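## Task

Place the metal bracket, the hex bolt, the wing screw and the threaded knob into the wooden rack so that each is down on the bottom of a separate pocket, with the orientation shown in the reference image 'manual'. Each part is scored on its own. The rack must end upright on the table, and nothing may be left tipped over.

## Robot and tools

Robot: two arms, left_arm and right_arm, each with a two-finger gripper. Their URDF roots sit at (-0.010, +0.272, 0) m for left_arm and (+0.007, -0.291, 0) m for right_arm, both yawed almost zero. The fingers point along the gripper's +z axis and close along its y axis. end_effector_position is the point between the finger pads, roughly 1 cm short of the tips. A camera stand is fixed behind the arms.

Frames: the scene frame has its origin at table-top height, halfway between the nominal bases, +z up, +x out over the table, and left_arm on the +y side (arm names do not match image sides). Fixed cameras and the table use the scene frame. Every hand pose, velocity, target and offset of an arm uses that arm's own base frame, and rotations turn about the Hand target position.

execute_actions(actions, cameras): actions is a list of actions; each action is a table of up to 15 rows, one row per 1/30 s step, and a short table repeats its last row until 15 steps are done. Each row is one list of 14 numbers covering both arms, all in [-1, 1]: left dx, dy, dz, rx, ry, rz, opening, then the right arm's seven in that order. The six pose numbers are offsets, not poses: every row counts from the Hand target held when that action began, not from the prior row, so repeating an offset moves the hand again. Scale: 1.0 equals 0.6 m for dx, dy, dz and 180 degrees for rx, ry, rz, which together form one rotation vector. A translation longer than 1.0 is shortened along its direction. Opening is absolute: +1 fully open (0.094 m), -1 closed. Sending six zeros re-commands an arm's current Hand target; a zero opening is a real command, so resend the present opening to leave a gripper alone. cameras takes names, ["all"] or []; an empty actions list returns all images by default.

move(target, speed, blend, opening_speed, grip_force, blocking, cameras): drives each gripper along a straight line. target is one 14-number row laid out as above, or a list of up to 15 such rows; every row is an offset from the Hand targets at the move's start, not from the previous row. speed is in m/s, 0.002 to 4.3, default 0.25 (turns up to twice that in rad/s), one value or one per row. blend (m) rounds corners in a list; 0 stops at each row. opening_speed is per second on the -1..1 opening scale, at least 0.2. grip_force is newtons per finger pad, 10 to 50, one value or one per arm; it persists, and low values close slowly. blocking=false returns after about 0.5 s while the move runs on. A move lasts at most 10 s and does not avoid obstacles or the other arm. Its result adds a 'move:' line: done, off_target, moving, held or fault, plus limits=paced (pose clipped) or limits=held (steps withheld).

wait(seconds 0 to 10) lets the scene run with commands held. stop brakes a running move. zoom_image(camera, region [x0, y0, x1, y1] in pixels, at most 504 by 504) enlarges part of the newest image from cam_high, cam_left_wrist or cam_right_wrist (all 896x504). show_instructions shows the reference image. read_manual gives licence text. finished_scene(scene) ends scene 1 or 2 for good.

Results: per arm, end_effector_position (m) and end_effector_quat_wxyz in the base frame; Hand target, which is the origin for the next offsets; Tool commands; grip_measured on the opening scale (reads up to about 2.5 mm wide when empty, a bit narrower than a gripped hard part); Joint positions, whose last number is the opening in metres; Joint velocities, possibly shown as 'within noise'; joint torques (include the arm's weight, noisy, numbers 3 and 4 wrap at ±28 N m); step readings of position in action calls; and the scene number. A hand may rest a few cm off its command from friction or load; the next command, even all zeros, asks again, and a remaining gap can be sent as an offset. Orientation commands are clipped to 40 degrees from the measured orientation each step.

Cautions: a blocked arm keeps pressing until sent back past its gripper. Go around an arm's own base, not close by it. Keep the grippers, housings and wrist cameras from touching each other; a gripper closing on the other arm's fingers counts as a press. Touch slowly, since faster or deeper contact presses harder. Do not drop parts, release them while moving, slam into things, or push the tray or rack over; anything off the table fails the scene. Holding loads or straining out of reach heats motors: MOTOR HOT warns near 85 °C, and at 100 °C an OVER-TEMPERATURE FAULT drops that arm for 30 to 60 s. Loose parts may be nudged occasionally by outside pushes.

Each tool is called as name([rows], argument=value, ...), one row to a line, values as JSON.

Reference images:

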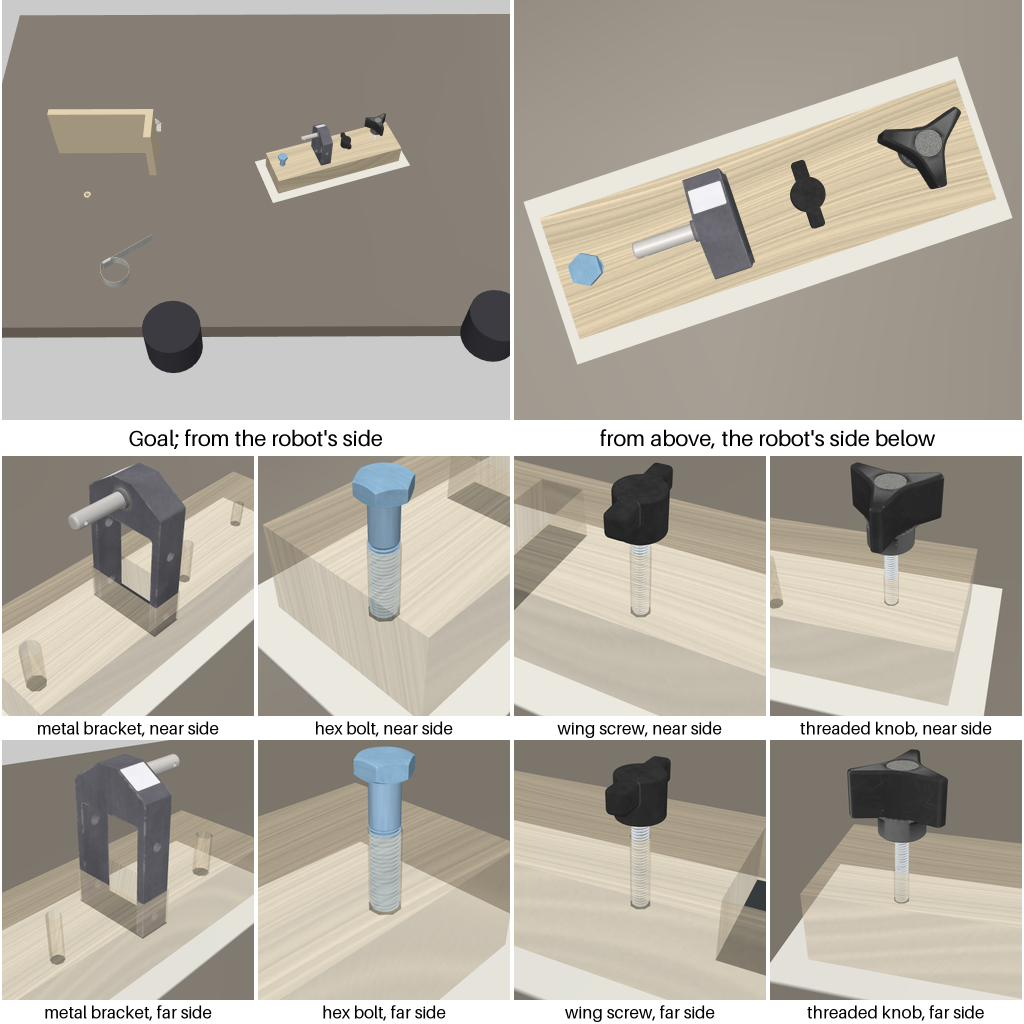

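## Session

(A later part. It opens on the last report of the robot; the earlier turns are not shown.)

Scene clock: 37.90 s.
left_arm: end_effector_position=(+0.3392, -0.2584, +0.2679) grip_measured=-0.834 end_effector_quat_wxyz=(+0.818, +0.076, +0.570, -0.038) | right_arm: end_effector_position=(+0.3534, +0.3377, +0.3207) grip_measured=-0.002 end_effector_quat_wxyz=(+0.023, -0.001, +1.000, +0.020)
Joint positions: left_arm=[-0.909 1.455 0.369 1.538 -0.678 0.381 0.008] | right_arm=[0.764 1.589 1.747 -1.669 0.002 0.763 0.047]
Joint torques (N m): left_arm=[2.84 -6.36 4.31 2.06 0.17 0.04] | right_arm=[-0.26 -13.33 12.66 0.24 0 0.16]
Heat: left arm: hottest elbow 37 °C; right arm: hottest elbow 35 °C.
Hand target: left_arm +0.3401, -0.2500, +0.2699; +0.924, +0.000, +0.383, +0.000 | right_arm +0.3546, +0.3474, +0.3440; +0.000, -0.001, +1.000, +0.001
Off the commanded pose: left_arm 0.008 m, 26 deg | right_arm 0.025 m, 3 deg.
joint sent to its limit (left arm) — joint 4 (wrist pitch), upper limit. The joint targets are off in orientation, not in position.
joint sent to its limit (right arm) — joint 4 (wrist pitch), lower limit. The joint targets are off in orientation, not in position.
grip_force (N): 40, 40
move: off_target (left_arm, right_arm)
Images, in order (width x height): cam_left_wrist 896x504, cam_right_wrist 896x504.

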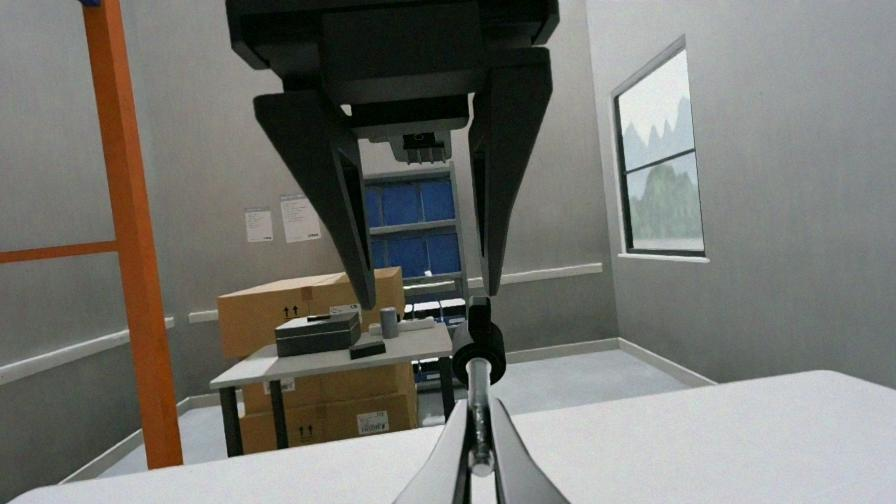

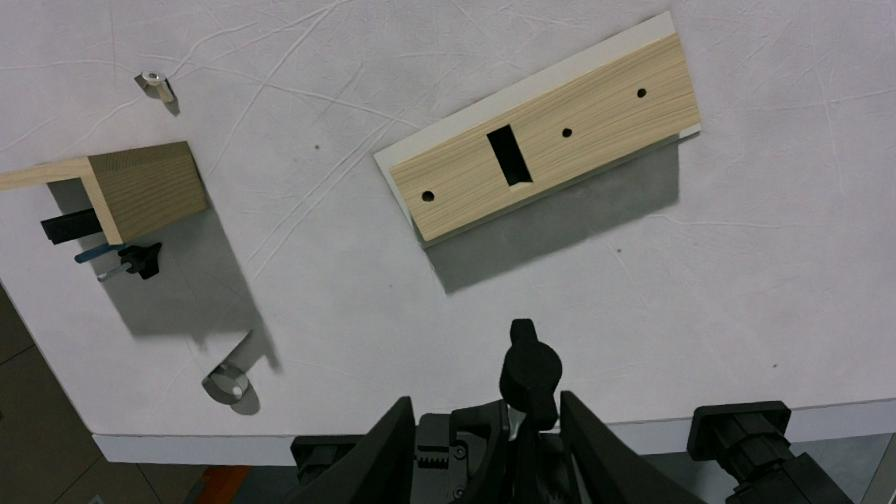

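move([
  [0,0,0,0,0.139,0,-1,0,0,0.03,0,0,0,0],
], speed=0.2, cameras=["cam_left_wrist","cam_right_wrist"])

Scene clock: 39.63 s.
left_arm: end_effector_position=(+0.3376, -0.2374, +0.2574) grip_measured=-0.834 end_effector_quat_wxyz=(+0.800, +0.014, +0.600, +0.007) | right_arm: end_effector_position=(+0.3554, +0.3397, +0.3272) grip_measured=-0.002 end_effector_quat_wxyz=(+0.029, -0.001, +0.999, +0.026)
Joint positions: left_arm=[-0.941 1.455 0.369 1.538 -0.876 0.388 0.008] | right_arm=[0.764 1.588 1.763 -1.669 0.002 0.763 0.047]
Joint torques (N m): left_arm=[-0.21 -4.89 7.94 2.03 0.05 0.06] | right_arm=[-0.32 -14.92 13.16 0.27 0 0.15]
Heat: left arm: hottest elbow 37 °C; right arm: hottest elbow 35 °C.
Hand target: left_arm +0.3401, -0.2500, +0.2699; +0.819, +0.000, +0.574, +0.000 | right_arm +0.3547, +0.3474, +0.3620; +0.000, -0.001, +1.000, +0.001
Off the commanded pose: left_arm 0.018 m, 4 deg | right_arm 0.036 m, 4 deg.
joint sent to its limit (left arm) — joint 4 (wrist pitch), upper limit. The joint targets still meet the commanded pose.
joint sent to its limit (right arm) — joint 4 (wrist pitch), lower limit. The joint targets are off in orientation, not in position.
grip_force (N): 40, 40
move: off_target (left_arm, right_arm)
Images, in order (width x height): cam_left_wrist 896x504, cam_right_wrist 896x504.

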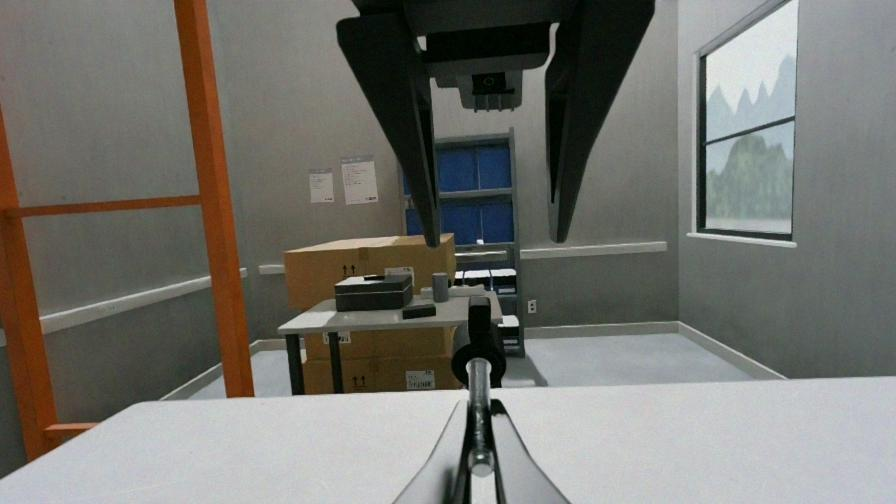

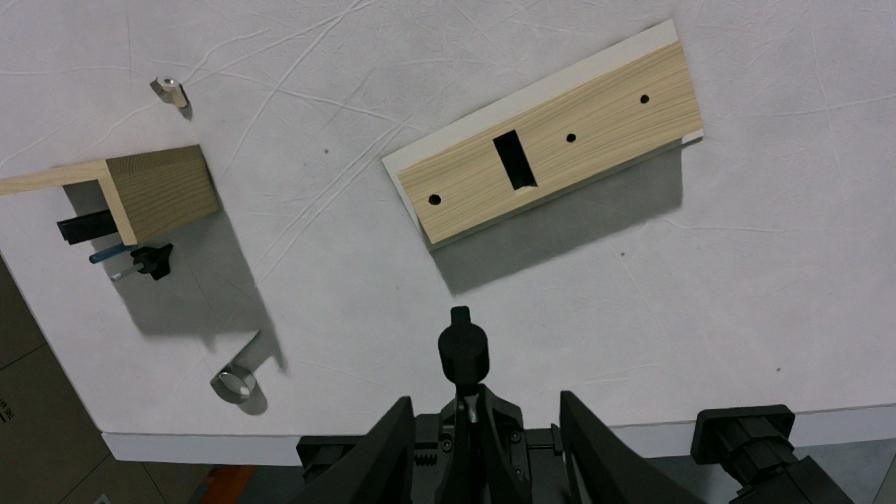

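move([
  [0,0,0,0,0,0,-1,-0.013,0.019,-0.153,0,0,0,0],
], speed=0.1, cameras=["cam_left_wrist","cam_right_wrist"])

Scene clock: 44.43 s.
left_arm: end_effector_position=(+0.3376, -0.2374, +0.2574) grip_measured=-0.834 end_effector_quat_wxyz=(+0.800, +0.014, +0.600, +0.007) | right_arm: end_effector_position=(+0.3486, +0.3517, +0.2711) grip_measured=-0.002 end_effector_quat_wxyz=(-0.003, -0.001, +1.000, -0.004)
Joint positions: left_arm=[-0.941 1.455 0.369 1.538 -0.876 0.389 0.008] | right_arm=[0.791 1.64 1.681 -1.621 0.002 0.789 0.047]
Joint torques (N m): left_arm=[-0.03 -4.89 7.97 1.99 0.04 0.07] | right_arm=[-0.26 -13.57 8.43 0.9 -0.02 0.22]
Heat: left arm: hottest elbow 37 °C; right arm: hottest elbow 36 °C.
Hand target: left_arm +0.3401, -0.2501, +0.2699; +0.819, +0.000, +0.574, +0.000 | right_arm +0.3468, +0.3587, +0.2701; +0.000, -0.001, +1.000, +0.001
Off the commanded pose: left_arm 0.018 m, 4 deg | right_arm 0.007 m, 1 deg.
joint sent to its limit (left arm) — joint 4 (wrist pitch), upper limit. The joint targets still meet the commanded pose.
grip_force (N): 40, 40
move: off_target (left_arm)
Images, in order (width x height): cam_left_wrist 896x504, cam_right_wrist 896x504.

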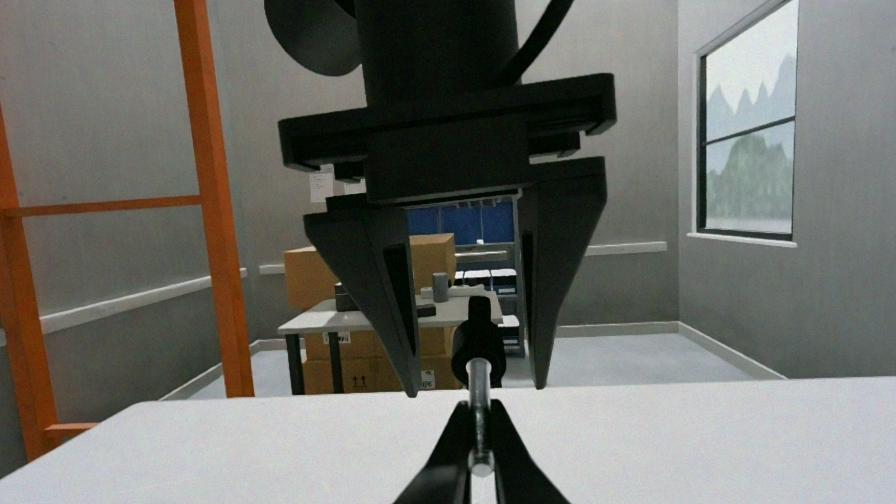

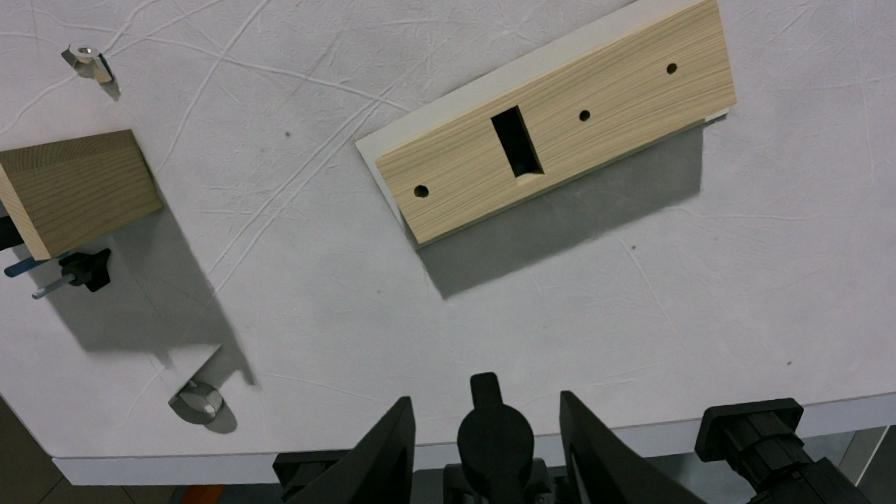

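move([
  [0,0,0,0,0,0,-1,0,0,-0.005,0,0,0,-1],
  [0,0,0,0,0,0,-0.5,0,0,-0.005,0,0,0,-1],
  [-0.18,0.0,-0.05,0,0,0,-0.5,0,0,-0.005,0,0,0,-1],
], speed=0.15, opening_speed=1.5, cameras=["cam_left_wrist","cam_right_wrist"])

Scene clock: 48.97 s.
left_arm: end_effector_position=(+0.2378, -0.2516, +0.2372) grip_measured=-0.502 end_effector_quat_wxyz=(+0.763, +0.033, +0.646, -0.019) | right_arm: end_effector_position=(+0.3483, +0.3514, +0.2670) grip_measured=-0.559 end_effector_quat_wxyz=(-0.003, -0.001, +1.000, -0.005)
Joint positions: left_arm=[-1.296 1.346 0.258 1.54 -1.185 0.449 0.023] | right_arm=[0.791 1.64 1.67 -1.613 0.002 0.79 0.021]
Joint torques (N m): left_arm=[-0.21 -4.95 4.12 1.83 0.07 0.01] | right_arm=[-0.21 -13.57 8.62 0.88 -0.01 0.17]
Heat: left arm: hottest elbow 37 °C; right arm: hottest elbow 36 °C.
Hand target: left_arm +0.2321, -0.2500, +0.2398; +0.819, +0.000, +0.574, +0.000 | right_arm +0.3468, +0.3587, +0.2671; +0.000, -0.001, +1.000, +0.001
Off the commanded pose: left_arm 0.006 m, 11 deg | right_arm 0.007 m, 1 deg.
joint sent to its limit (left arm) — joint 4 (wrist pitch), upper limit. The joint targets are off in orientation, not in position.
grip_force (N): 40, 40
move: off_target (left_arm); target 2's new opening was sent with left_arm's hand 0.019 m and 4 deg from that target
Images, in order (width x height): cam_left_wrist 896x504, cam_right_wrist 896x504.

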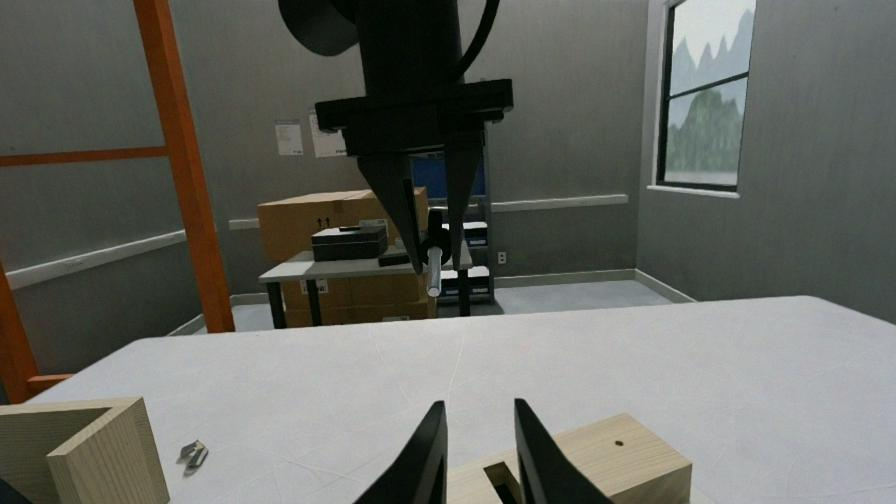

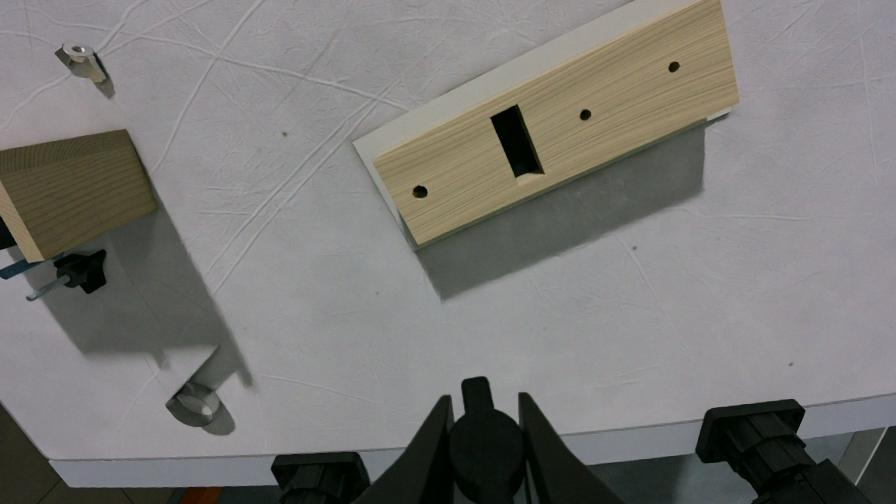

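move([
  [0.03,0.2,0.033,0.059,0.188,-0.188,-0.5,0,0,0,0,0,0,-1],
  [0.03,0.2,0.033,0.059,0.188,-0.188,-0.5,0.114,-0.156,-0.162,0.061,-0.408,0.081,-1],
], speed=0.25, cameras=["cam_left_wrist","cam_right_wrist"])

Scene clock: 55.73 s.
left_arm: end_effector_position=(+0.2450, -0.1326, +0.2260) grip_measured=-0.502 end_effector_quat_wxyz=(+0.562, +0.237, +0.769, -0.190) | right_arm: end_effector_position=(+0.4109, +0.2687, +0.1694) grip_measured=-0.559 end_effector_quat_wxyz=(+0.590, -0.121, +0.793, +0.091)
Joint positions: left_arm=[-0.306 0.202 0.274 -0.388 0.304 0.071 0.023] | right_arm=[0.716 1.323 0.531 0.475 0.392 0.126 0.021]
Joint torques (N m): left_arm=[2.55 3.96 14.39 1.28 0.07 0.09] | right_arm=[-1.9 -6.36 7.09 2.48 -0.05 -0.03]
Heat: left arm: hottest elbow 39 °C; right arm: hottest elbow 36 °C.
Hand target: left_arm +0.2501, -0.1301, +0.2597; +0.580, +0.238, +0.757, -0.183 | right_arm +0.4152, +0.2652, +0.1700; +0.595, -0.120, +0.789, +0.089
Off the commanded pose: left_arm 0.034 m, 3 deg | right_arm 0.006 m, 1 deg.
grip_force (N): 40, 40
move: off_target (left_arm)
Images, in order (width x height): cam_left_wrist 896x504, cam_right_wrist 896x504.

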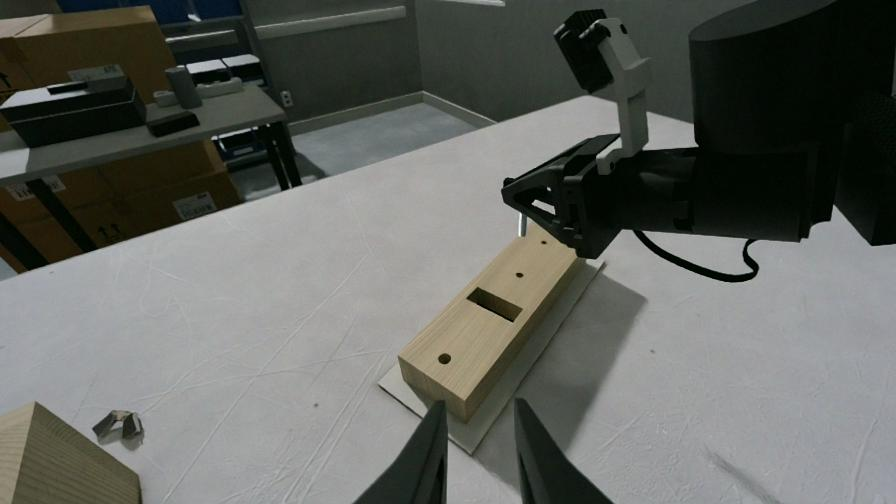

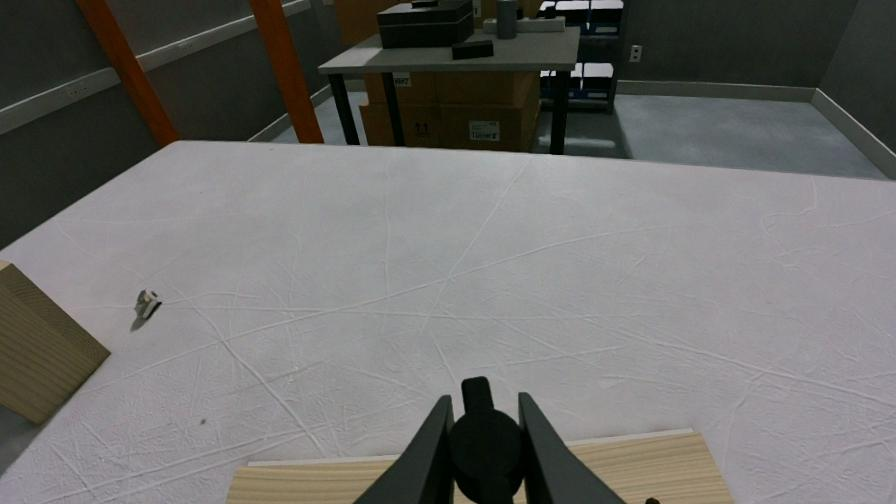

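move([
  [0,0,0,0,0,0,-0.5,0,0,-0.1,0,0,0,-1],
], speed=0.15, cameras=["cam_left_wrist","cam_right_wrist"])

zoom_image(camera="cam_left_wrist", region=[440, 180, 620, 300])

Scene clock: 57.07 s.
left_arm: end_effector_position=(+0.2450, -0.1326, +0.2260) grip_measured=-0.502 end_effector_quat_wxyz=(+0.562, +0.237, +0.769, -0.190) | right_arm: end_effector_position=(+0.4108, +0.2686, +0.1079) grip_measured=-0.559 end_effector_quat_wxyz=(+0.589, -0.122, +0.794, +0.090)
Joint positions: left_arm=[-0.306 0.202 0.274 -0.388 0.304 0.071 0.023] | right_arm=[0.716 1.522 0.478 0.725 0.392 0.125 0.021]
Joint torques (N m): left_arm=[2.67 3.78 14.46 1.17 0.06 0.11] | right_arm=[-1.85 -7.88 5.63 2.73 -0.03 -0.08]
Heat: left arm: hottest elbow 40 °C; right arm: hottest elbow 35 °C.
Hand target: left_arm +0.2501, -0.1301, +0.2597; +0.580, +0.238, +0.757, -0.183 | right_arm +0.4152, +0.2652, +0.1099; +0.595, -0.120, +0.789, +0.089
Off the commanded pose: left_arm 0.034 m, 3 deg | right_arm 0.006 m, 1 deg.
grip_force (N): 40, 40
move: off_target (left_arm)
Images, in order (width x height): cam_left_wrist 896x504, cam_right_wrist 896x504.

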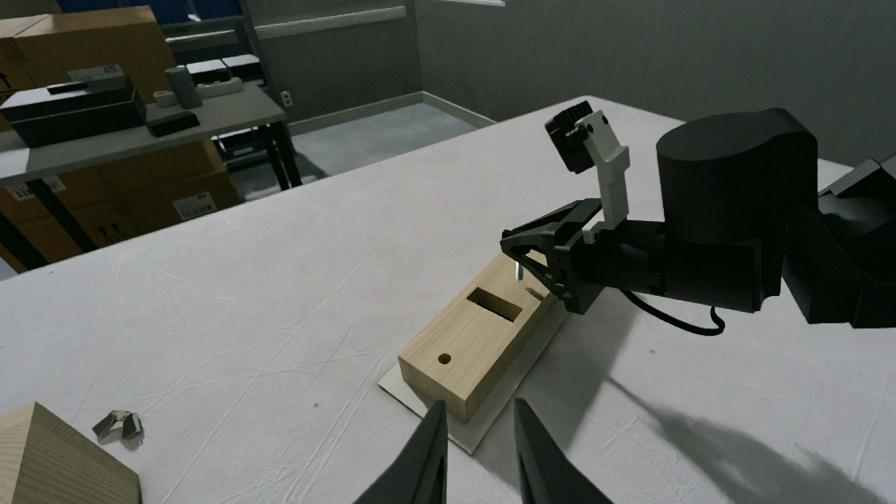

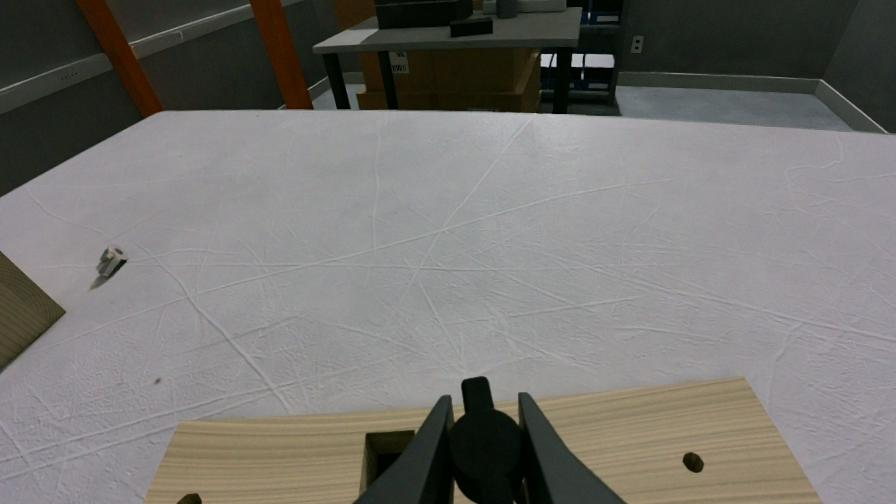

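Scaled by 2.800 from the camera's 896x504 image, which has a finer 1280x720 frame.

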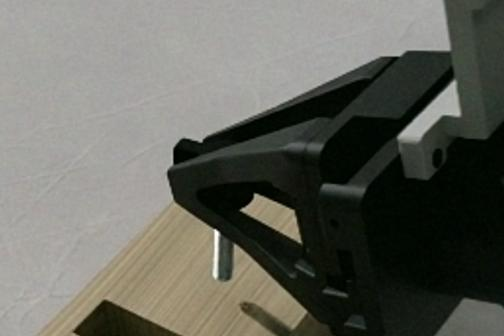

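move([
  [0,0,0,0,0,0,-0.5,0.033,-0.022,0.01,0,0,0,-1],
], speed=0.1, cameras=["cam_left_wrist","cam_right_wrist"])

zoom_image(camera="cam_left_wrist", region=[460, 190, 600, 300])

zoom_image(camera="cam_right_wrist", region=[350, 360, 650, 504])

Scene clock: 59.47 s.
left_arm: end_effector_position=(+0.2450, -0.1326, +0.2260) grip_measured=-0.502 end_effector_quat_wxyz=(+0.562, +0.237, +0.769, -0.190) | right_arm: end_effector_position=(+0.4250, +0.2502, +0.1067) grip_measured=-0.559 end_effector_quat_wxyz=(+0.586, -0.122, +0.796, +0.089)
Joint positions: left_arm=[-0.306 0.202 0.274 -0.388 0.304 0.071 0.023] | right_arm=[0.647 1.522 0.478 0.725 0.329 0.105 0.021]
Joint torques (N m): left_arm=[2.55 3.6 14.38 1.21 0.06 0.09] | right_arm=[-1.73 -8.35 7.36 2.03 -0.03 -0.11]
Heat: left arm: hottest elbow 41 °C; right arm: hottest elbow 35 °C.
Hand target: left_arm +0.2501, -0.1301, +0.2597; +0.580, +0.238, +0.757, -0.183 | right_arm +0.4350, +0.2520, +0.1159; +0.595, -0.120, +0.790, +0.089
Off the commanded pose: left_arm 0.034 m, 3 deg | right_arm 0.014 m, 1 deg.
grip_force (N): 40, 40
move: off_target (left_arm, right_arm)
Images, in order (width x height): cam_left_wrist 896x504, cam_right_wrist 896x504.

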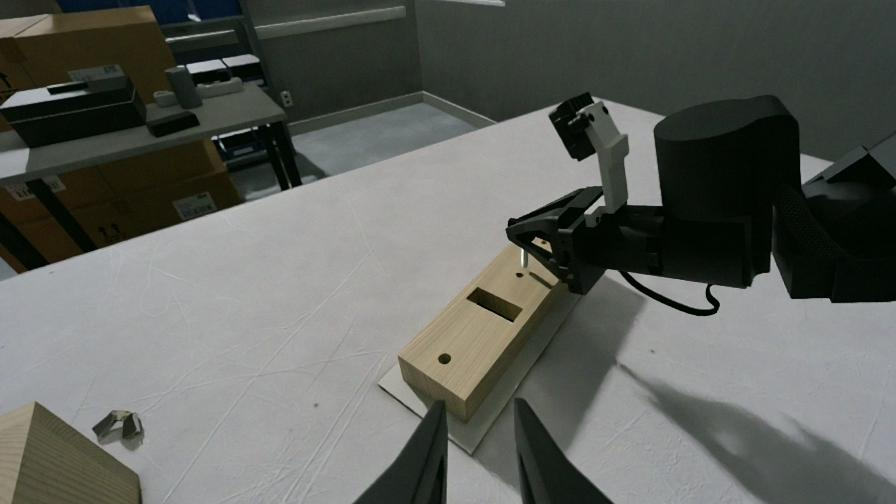

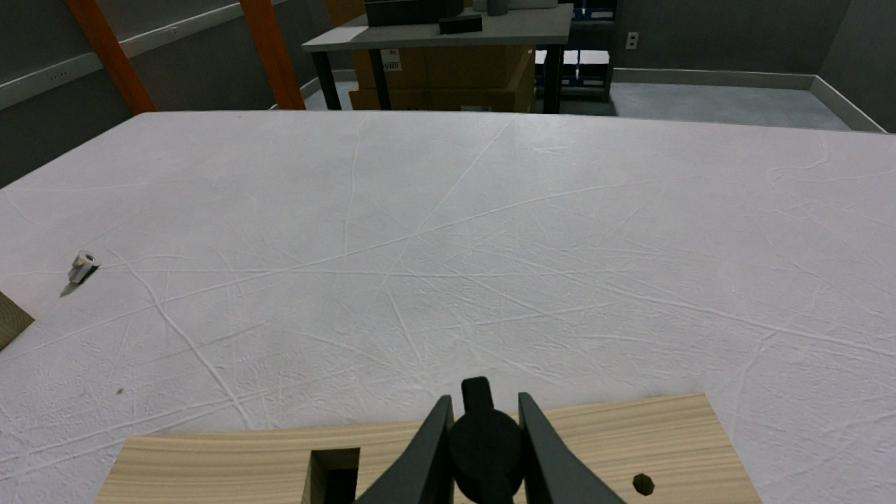

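Scaled by 3.600 from the camera's 896x504 image, which has a finer 1280x720 frame.

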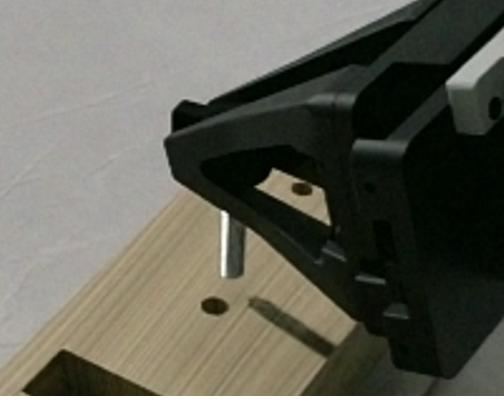

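Scaled by 1.680 from the camera's 896x504 image, which has a finer 1280x720 frame.

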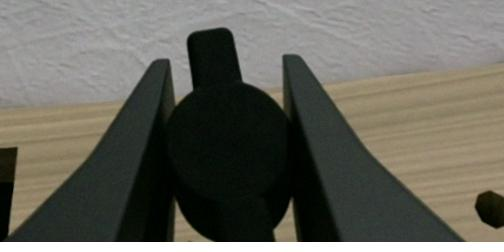

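move([
  [0,0,0,0,0,0,-0.5,-0.006,0.02,-0.002,0,0,0,-1],
], speed=0.1, cameras=["cam_left_wrist"])

zoom_image(camera="cam_left_wrist", region=[460, 190, 600, 300])

Scene clock: 60.97 s.
left_arm: end_effector_position=(+0.2450, -0.1326, +0.2260) grip_measured=-0.502 end_effector_quat_wxyz=(+0.562, +0.237, +0.769, -0.190) | right_arm: end_effector_position=(+0.4231, +0.2515, +0.1043) grip_measured=-0.559 end_effector_quat_wxyz=(+0.586, -0.121, +0.797, +0.082)
Joint positions: left_arm=[-0.306 0.202 0.274 -0.388 0.304 0.071 0.023] | right_arm=[0.659 1.528 0.478 0.725 0.352 0.104 0.021]
Joint torques (N m): left_arm=[2.43 3.6 14.39 1.28 0.05 0.11] | right_arm=[-0.26 -7.82 8.18 1.94 0.3 0.06]
Heat: left arm: hottest elbow 42 °C; right arm: hottest elbow 35 °C.
Hand target: left_arm +0.2501, -0.1301, +0.2597; +0.580, +0.238, +0.757, -0.183 | right_arm +0.4315, +0.2640, +0.1147; +0.595, -0.120, +0.790, +0.089
Off the commanded pose: left_arm 0.034 m, 3 deg | right_arm 0.018 m, 2 deg.
grip_force (N): 40, 40
move: off_target (left_arm, right_arm)
Images, in order (width x height): cam_left_wrist 896x504.

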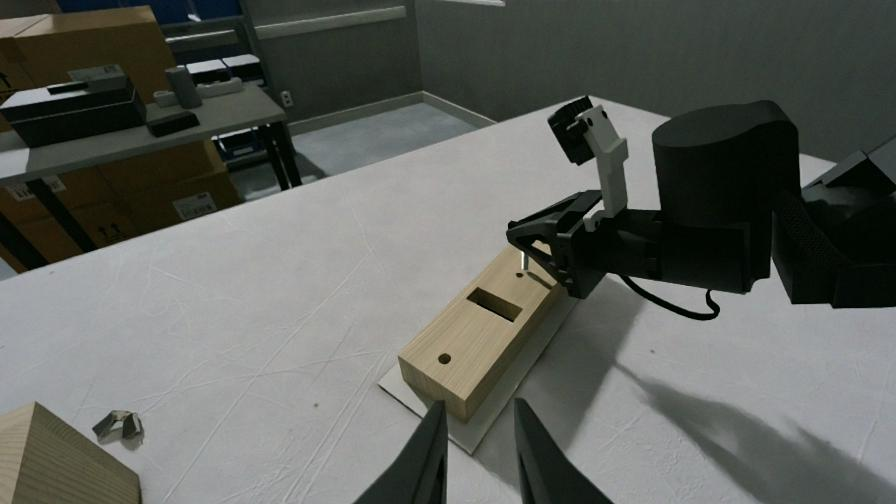

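Scaled by 3.600 from the camera's 896x504 image, which has a finer 1280x720 frame.

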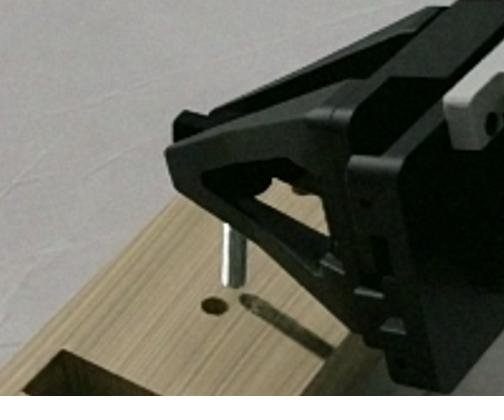

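move([
  [0,0,0,0,0,0,-0.5,0,0.03,0.012,0,0,0,-1],
], speed=0.1, cameras=["cam_left_wrist"])

zoom_image(camera="cam_left_wrist", region=[460, 190, 600, 300])

Scene clock: 62.17 s.
left_arm: end_effector_position=(+0.2450, -0.1326, +0.2260) grip_measured=-0.502 end_effector_quat_wxyz=(+0.562, +0.237, +0.769, -0.190) | right_arm: end_effector_position=(+0.4208, +0.2668, +0.1083) grip_measured=-0.559 end_effector_quat_wxyz=(+0.586, -0.125, +0.797, +0.078)
Joint positions: left_arm=[-0.306 0.202 0.274 -0.388 0.304 0.071 0.023] | right_arm=[0.699 1.528 0.502 0.694 0.39 0.107 0.021]
Joint torques (N m): left_arm=[2.43 3.96 14.38 1.26 0.06 0.06] | right_arm=[-0.21 -8.29 9.2 1.59 0.28 0.17]
Heat: left arm: hottest elbow 43 °C; right arm: hottest elbow 35 °C.
Hand target: left_arm +0.2501, -0.1301, +0.2597; +0.580, +0.238, +0.757, -0.183 | right_arm +0.4314, +0.2820, +0.1220; +0.595, -0.120, +0.789, +0.089
Off the commanded pose: left_arm 0.034 m, 3 deg | right_arm 0.023 m, 2 deg.
grip_force (N): 40, 40
move: off_target (left_arm, right_arm)
Images, in order (width x height): cam_left_wrist 896x504.

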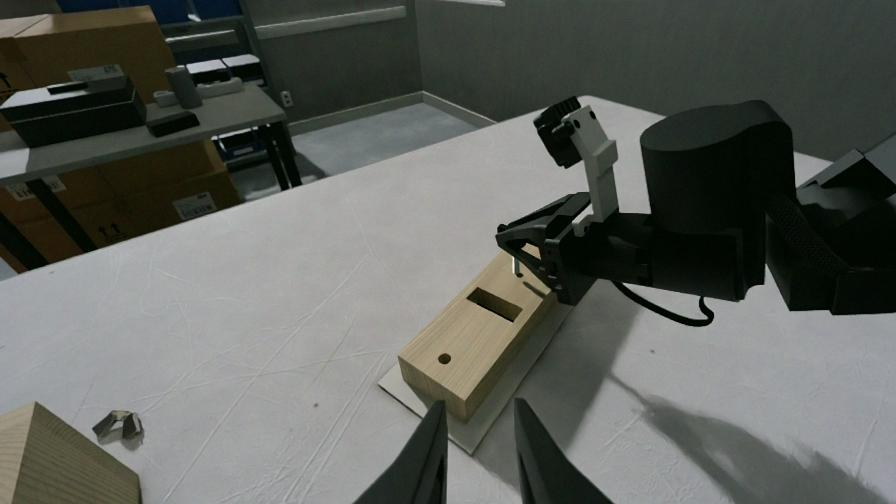

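Scaled by 3.600 from the camera's 896x504 image, which has a finer 1280x720 frame.

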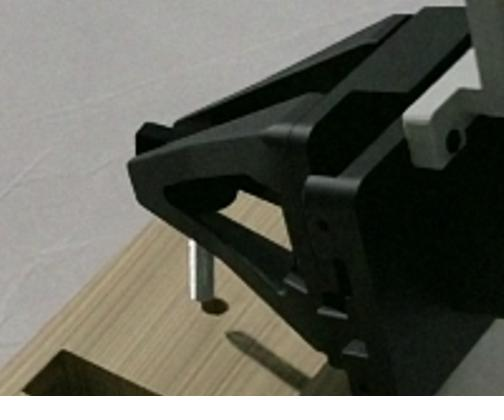

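move([
  [0,0,0,0,0,0,-0.5,0,-0.032,0.0,0,0,0,-1],
], speed=0.1, cameras=["cam_left_wrist"])

zoom_image(camera="cam_left_wrist", region=[460, 190, 600, 300])

Scene clock: 63.40 s.
left_arm: end_effector_position=(+0.2450, -0.1326, +0.2260) grip_measured=-0.502 end_effector_quat_wxyz=(+0.562, +0.237, +0.769, -0.190) | right_arm: end_effector_position=(+0.4244, +0.2632, +0.1076) grip_measured=-0.559 end_effector_quat_wxyz=(+0.583, -0.127, +0.798, +0.085)
Joint positions: left_arm=[-0.306 0.202 0.274 -0.388 0.304 0.071 0.023] | right_arm=[0.679 1.528 0.502 0.693 0.358 0.107 0.021]
Joint torques (N m): left_arm=[2.61 3.9 14.45 1.22 0.06 0.09] | right_arm=[-1.73 -10.23 6.67 2.07 -0.03 0.01]
Heat: left arm: hottest elbow 43 °C; right arm: hottest elbow 35 °C.
Hand target: left_arm +0.2501, -0.1301, +0.2597; +0.580, +0.238, +0.757, -0.183 | right_arm +0.4315, +0.2627, +0.1219; +0.595, -0.120, +0.790, +0.089
Off the commanded pose: left_arm 0.034 m, 3 deg | right_arm 0.016 m, 2 deg.
grip_force (N): 40, 40
move: off_target (left_arm, right_arm)
Images, in order (width x height): cam_left_wrist 896x504.

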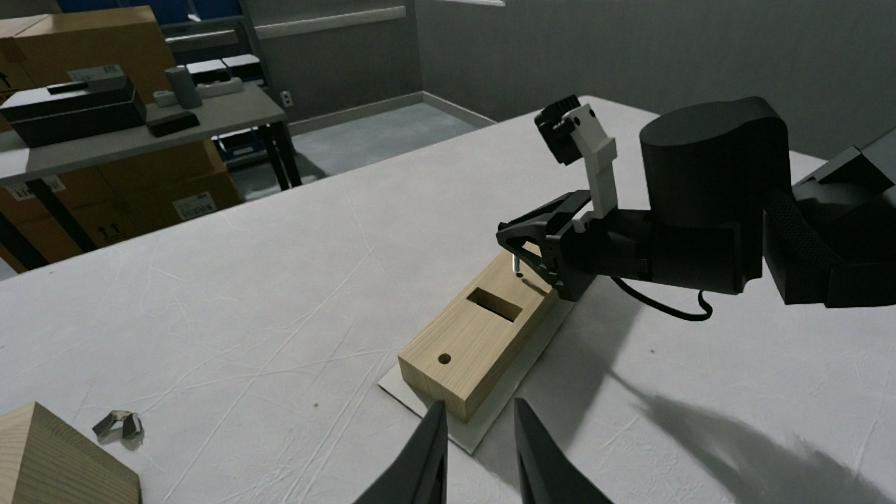

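Scaled by 3.600 from the camera's 896x504 image, which has a finer 1280x720 frame.

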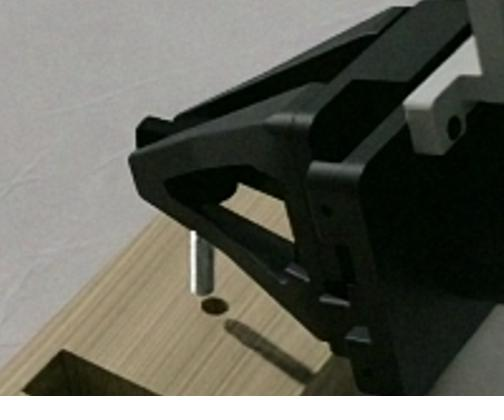

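move([
  [0,0,0,0,0,0,-0.5,-0.012,-0.008,0.0,0,0,0,-1],
], speed=0.1, cameras=["cam_left_wrist"])

zoom_image(camera="cam_left_wrist", region=[460, 190, 600, 300])

Scene clock: 64.50 s.
left_arm: end_effector_position=(+0.2450, -0.1326, +0.2260) grip_measured=-0.502 end_effector_quat_wxyz=(+0.562, +0.237, +0.769, -0.190) | right_arm: end_effector_position=(+0.4220, +0.2613, +0.1114) grip_measured=-0.559 end_effector_quat_wxyz=(+0.586, -0.125, +0.796, +0.086)
Joint positions: left_arm=[-0.306 0.202 0.274 -0.388 0.304 0.071 0.023] | right_arm=[0.679 1.513 0.494 0.693 0.358 0.107 0.021]
Joint torques (N m): left_arm=[2.49 3.84 14.32 1.14 0.06 0.1] | right_arm=[-1.67 -10.23 5.57 2.22 0.03 0.02]
Heat: left arm: hottest elbow 44 °C; right arm: hottest elbow 35 °C.
Hand target: left_arm +0.2501, -0.1301, +0.2597; +0.580, +0.238, +0.757, -0.183 | right_arm +0.4243, +0.2580, +0.1219; +0.595, -0.120, +0.789, +0.089
Off the commanded pose: left_arm 0.034 m, 3 deg | right_arm 0.011 m, 2 deg.
grip_force (N): 40, 40
move: off_target (left_arm, right_arm)
Images, in order (width x height): cam_left_wrist 896x504.

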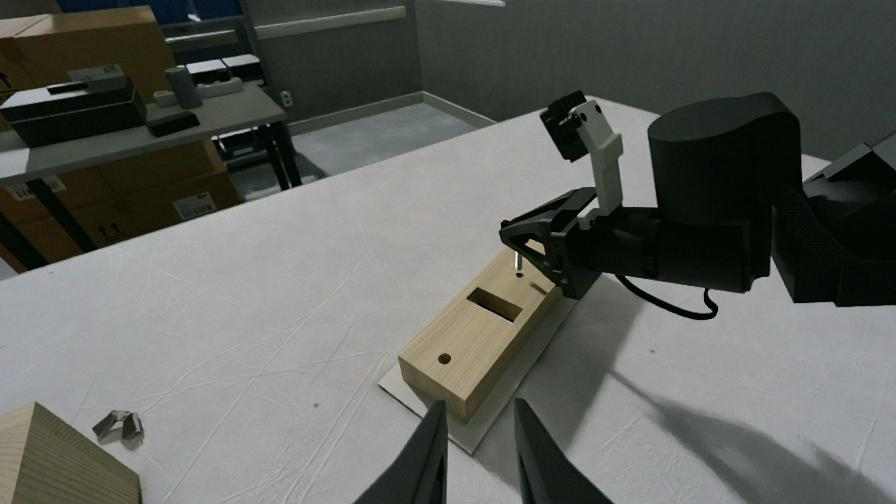

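Scaled by 3.600 from the camera's 896x504 image, which has a finer 1280x720 frame.

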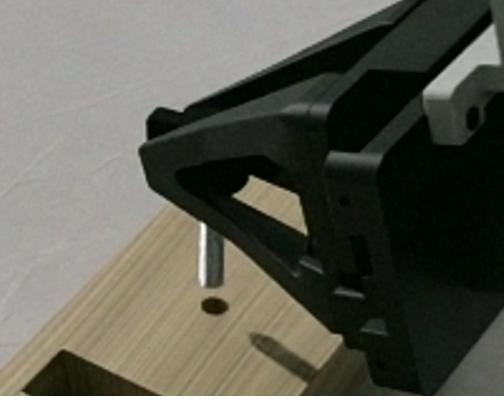

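move([
  [0,0,0,0,0,0,-0.5,0.0,-0.004,-0.016,0,0,0,-1],
], speed=0.06, cameras=["cam_left_wrist"])

zoom_image(camera="cam_left_wrist", region=[460, 190, 600, 300])

Scene clock: 65.63 s.
left_arm: end_effector_position=(+0.2450, -0.1326, +0.2260) grip_measured=-0.502 end_effector_quat_wxyz=(+0.562, +0.237, +0.769, -0.190) | right_arm: end_effector_position=(+0.4207, +0.2597, +0.1119) grip_measured=-0.559 end_effector_quat_wxyz=(+0.590, -0.124, +0.793, +0.090)
Joint positions: left_arm=[-0.306 0.202 0.274 -0.388 0.304 0.071 0.023] | right_arm=[0.677 1.515 0.484 0.719 0.355 0.107 0.021]
Joint torques (N m): left_arm=[2.73 3.72 14.53 1.22 0.06 0.09] | right_arm=[-1.85 -7.77 5.5 2.76 -0.05 0]
Heat: left arm: hottest elbow 44 °C; right arm: hottest elbow 35 °C.
Hand target: left_arm +0.2501, -0.1301, +0.2597; +0.580, +0.238, +0.757, -0.183 | right_arm +0.4242, +0.2556, +0.1123; +0.595, -0.120, +0.790, +0.089
Off the commanded pose: left_arm 0.034 m, 3 deg | right_arm 0.006 m, 1 deg.
grip_force (N): 40, 40
move: off_target (left_arm)
Images, in order (width x height): cam_left_wrist 896x504.

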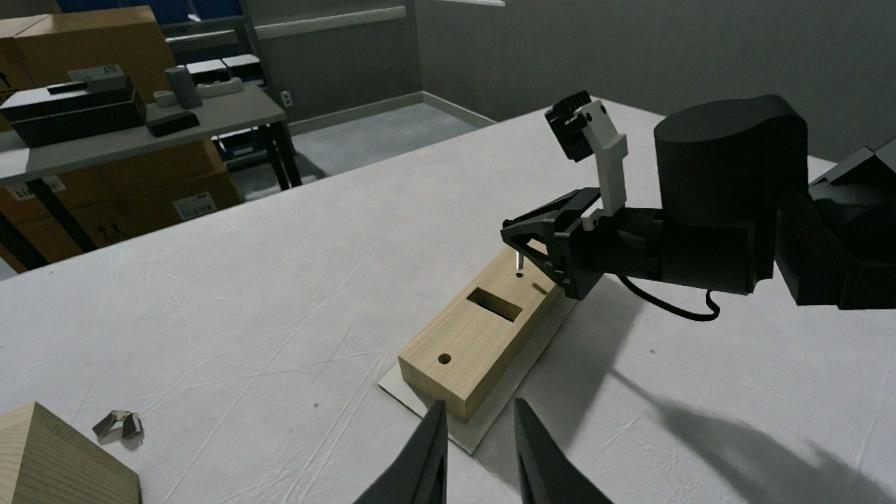

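Scaled by 3.600 from the camera's 896x504 image, which has a finer 1280x720 frame.

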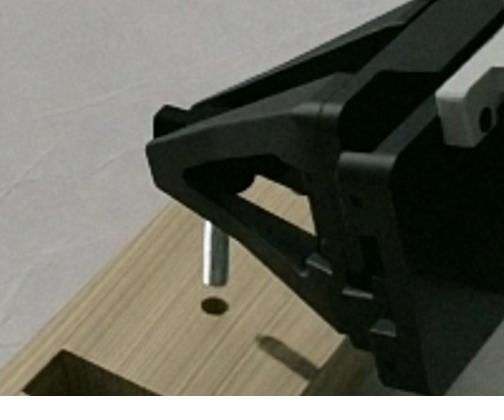

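move([
  [0,0,0,0,0,0,-0.5,0.002,-0.002,-0.018,0,0,0,-1],
], speed=0.05, cameras=["cam_left_wrist"])

zoom_image(camera="cam_left_wrist", region=[460, 190, 600, 300])

Scene clock: 66.83 s.
left_arm: end_effector_position=(+0.2450, -0.1326, +0.2260) grip_measured=-0.502 end_effector_quat_wxyz=(+0.562, +0.237, +0.769, -0.190) | right_arm: end_effector_position=(+0.4218, +0.2585, +0.1004) grip_measured=-0.559 end_effector_quat_wxyz=(+0.590, -0.123, +0.793, +0.090)
Joint positions: left_arm=[-0.306 0.202 0.274 -0.388 0.304 0.071 0.023] | right_arm=[0.672 1.556 0.478 0.766 0.35 0.107 0.021]
Joint torques (N m): left_arm=[2.49 3.78 14.34 1.26 0.1 0.11] | right_arm=[-1.9 -8.06 5.19 2.54 -0.04 -0.03]
Heat: left arm: hottest elbow 45 °C; right arm: hottest elbow 35 °C.
Hand target: left_arm +0.2501, -0.1301, +0.2597; +0.580, +0.238, +0.757, -0.183 | right_arm +0.4254, +0.2543, +0.1014; +0.595, -0.120, +0.790, +0.089
Off the commanded pose: left_arm 0.034 m, 3 deg | right_arm 0.006 m, 1 deg.
grip_force (N): 40, 40
move: off_target (left_arm)
Images, in order (width x height): cam_left_wrist 896x504.

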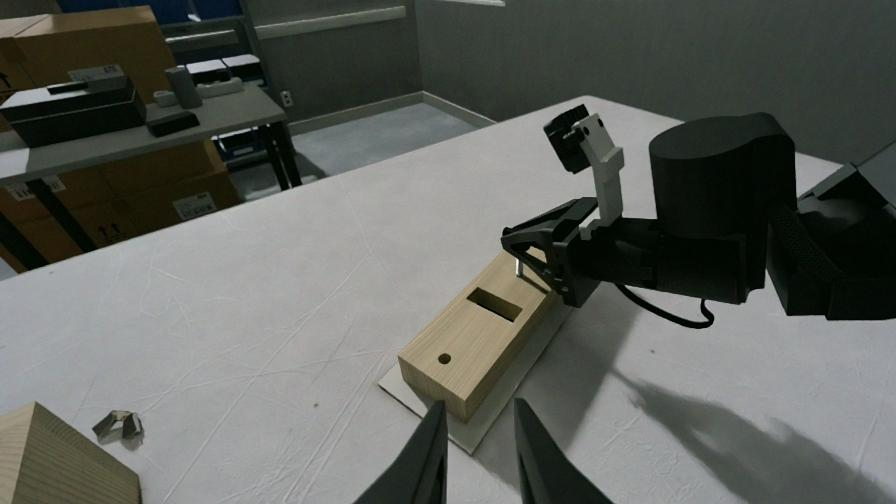

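Scaled by 3.600 from the camera's 896x504 image, which has a finer 1280x720 frame.

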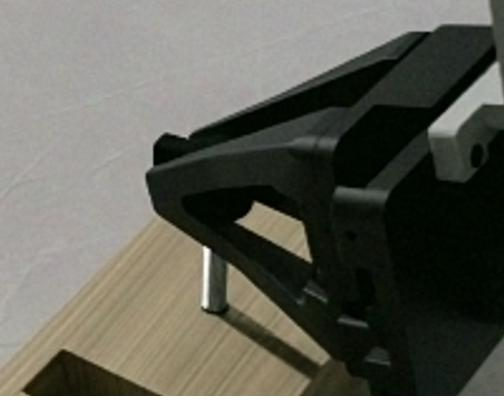

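move([
  [0,0,0,0,0,0,-0.5,0.0,0.0,-0.015,0,0,0,-1],
], speed=0.05, cameras=["cam_left_wrist"])

zoom_image(camera="cam_left_wrist", region=[460, 190, 600, 300])

Scene clock: 67.97 s.
left_arm: end_effector_position=(+0.2450, -0.1326, +0.2260) grip_measured=-0.502 end_effector_quat_wxyz=(+0.562, +0.237, +0.769, -0.190) | right_arm: end_effector_position=(+0.4219, +0.2589, +0.0915) grip_measured=-0.559 end_effector_quat_wxyz=(+0.589, -0.124, +0.793, +0.090)
Joint positions: left_arm=[-0.306 0.202 0.274 -0.388 0.304 0.071 0.023] | right_arm=[0.672 1.591 0.475 0.803 0.349 0.107 0.021]
Joint torques (N m): left_arm=[2.67 3.49 14.39 1.11 0.07 0.08] | right_arm=[-1.79 -8.23 4.9 2.78 0 -0.02]
Heat: left arm: hottest elbow 45 °C; right arm: hottest elbow 35 °C.
Hand target: left_arm +0.2501, -0.1301, +0.2597; +0.580, +0.238, +0.757, -0.183 | right_arm +0.4254, +0.2544, +0.0925; +0.595, -0.120, +0.789, +0.089
Off the commanded pose: left_arm 0.034 m, 3 deg | right_arm 0.006 m, 1 deg.
grip_force (N): 40, 40
move: off_target (left_arm)
Images, in order (width x height): cam_left_wrist 896x504.

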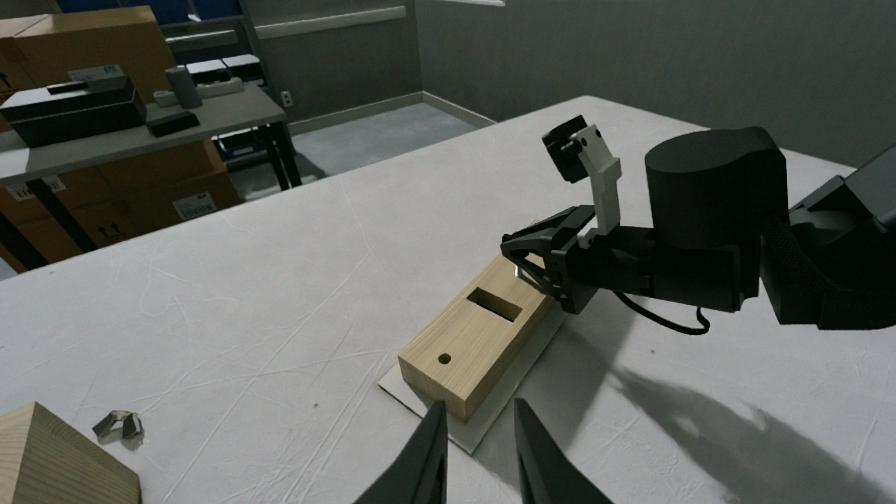

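Scaled by 3.600 from the camera's 896x504 image, which has a finer 1280x720 frame.

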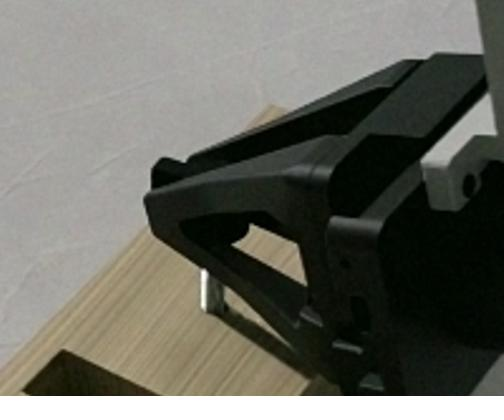

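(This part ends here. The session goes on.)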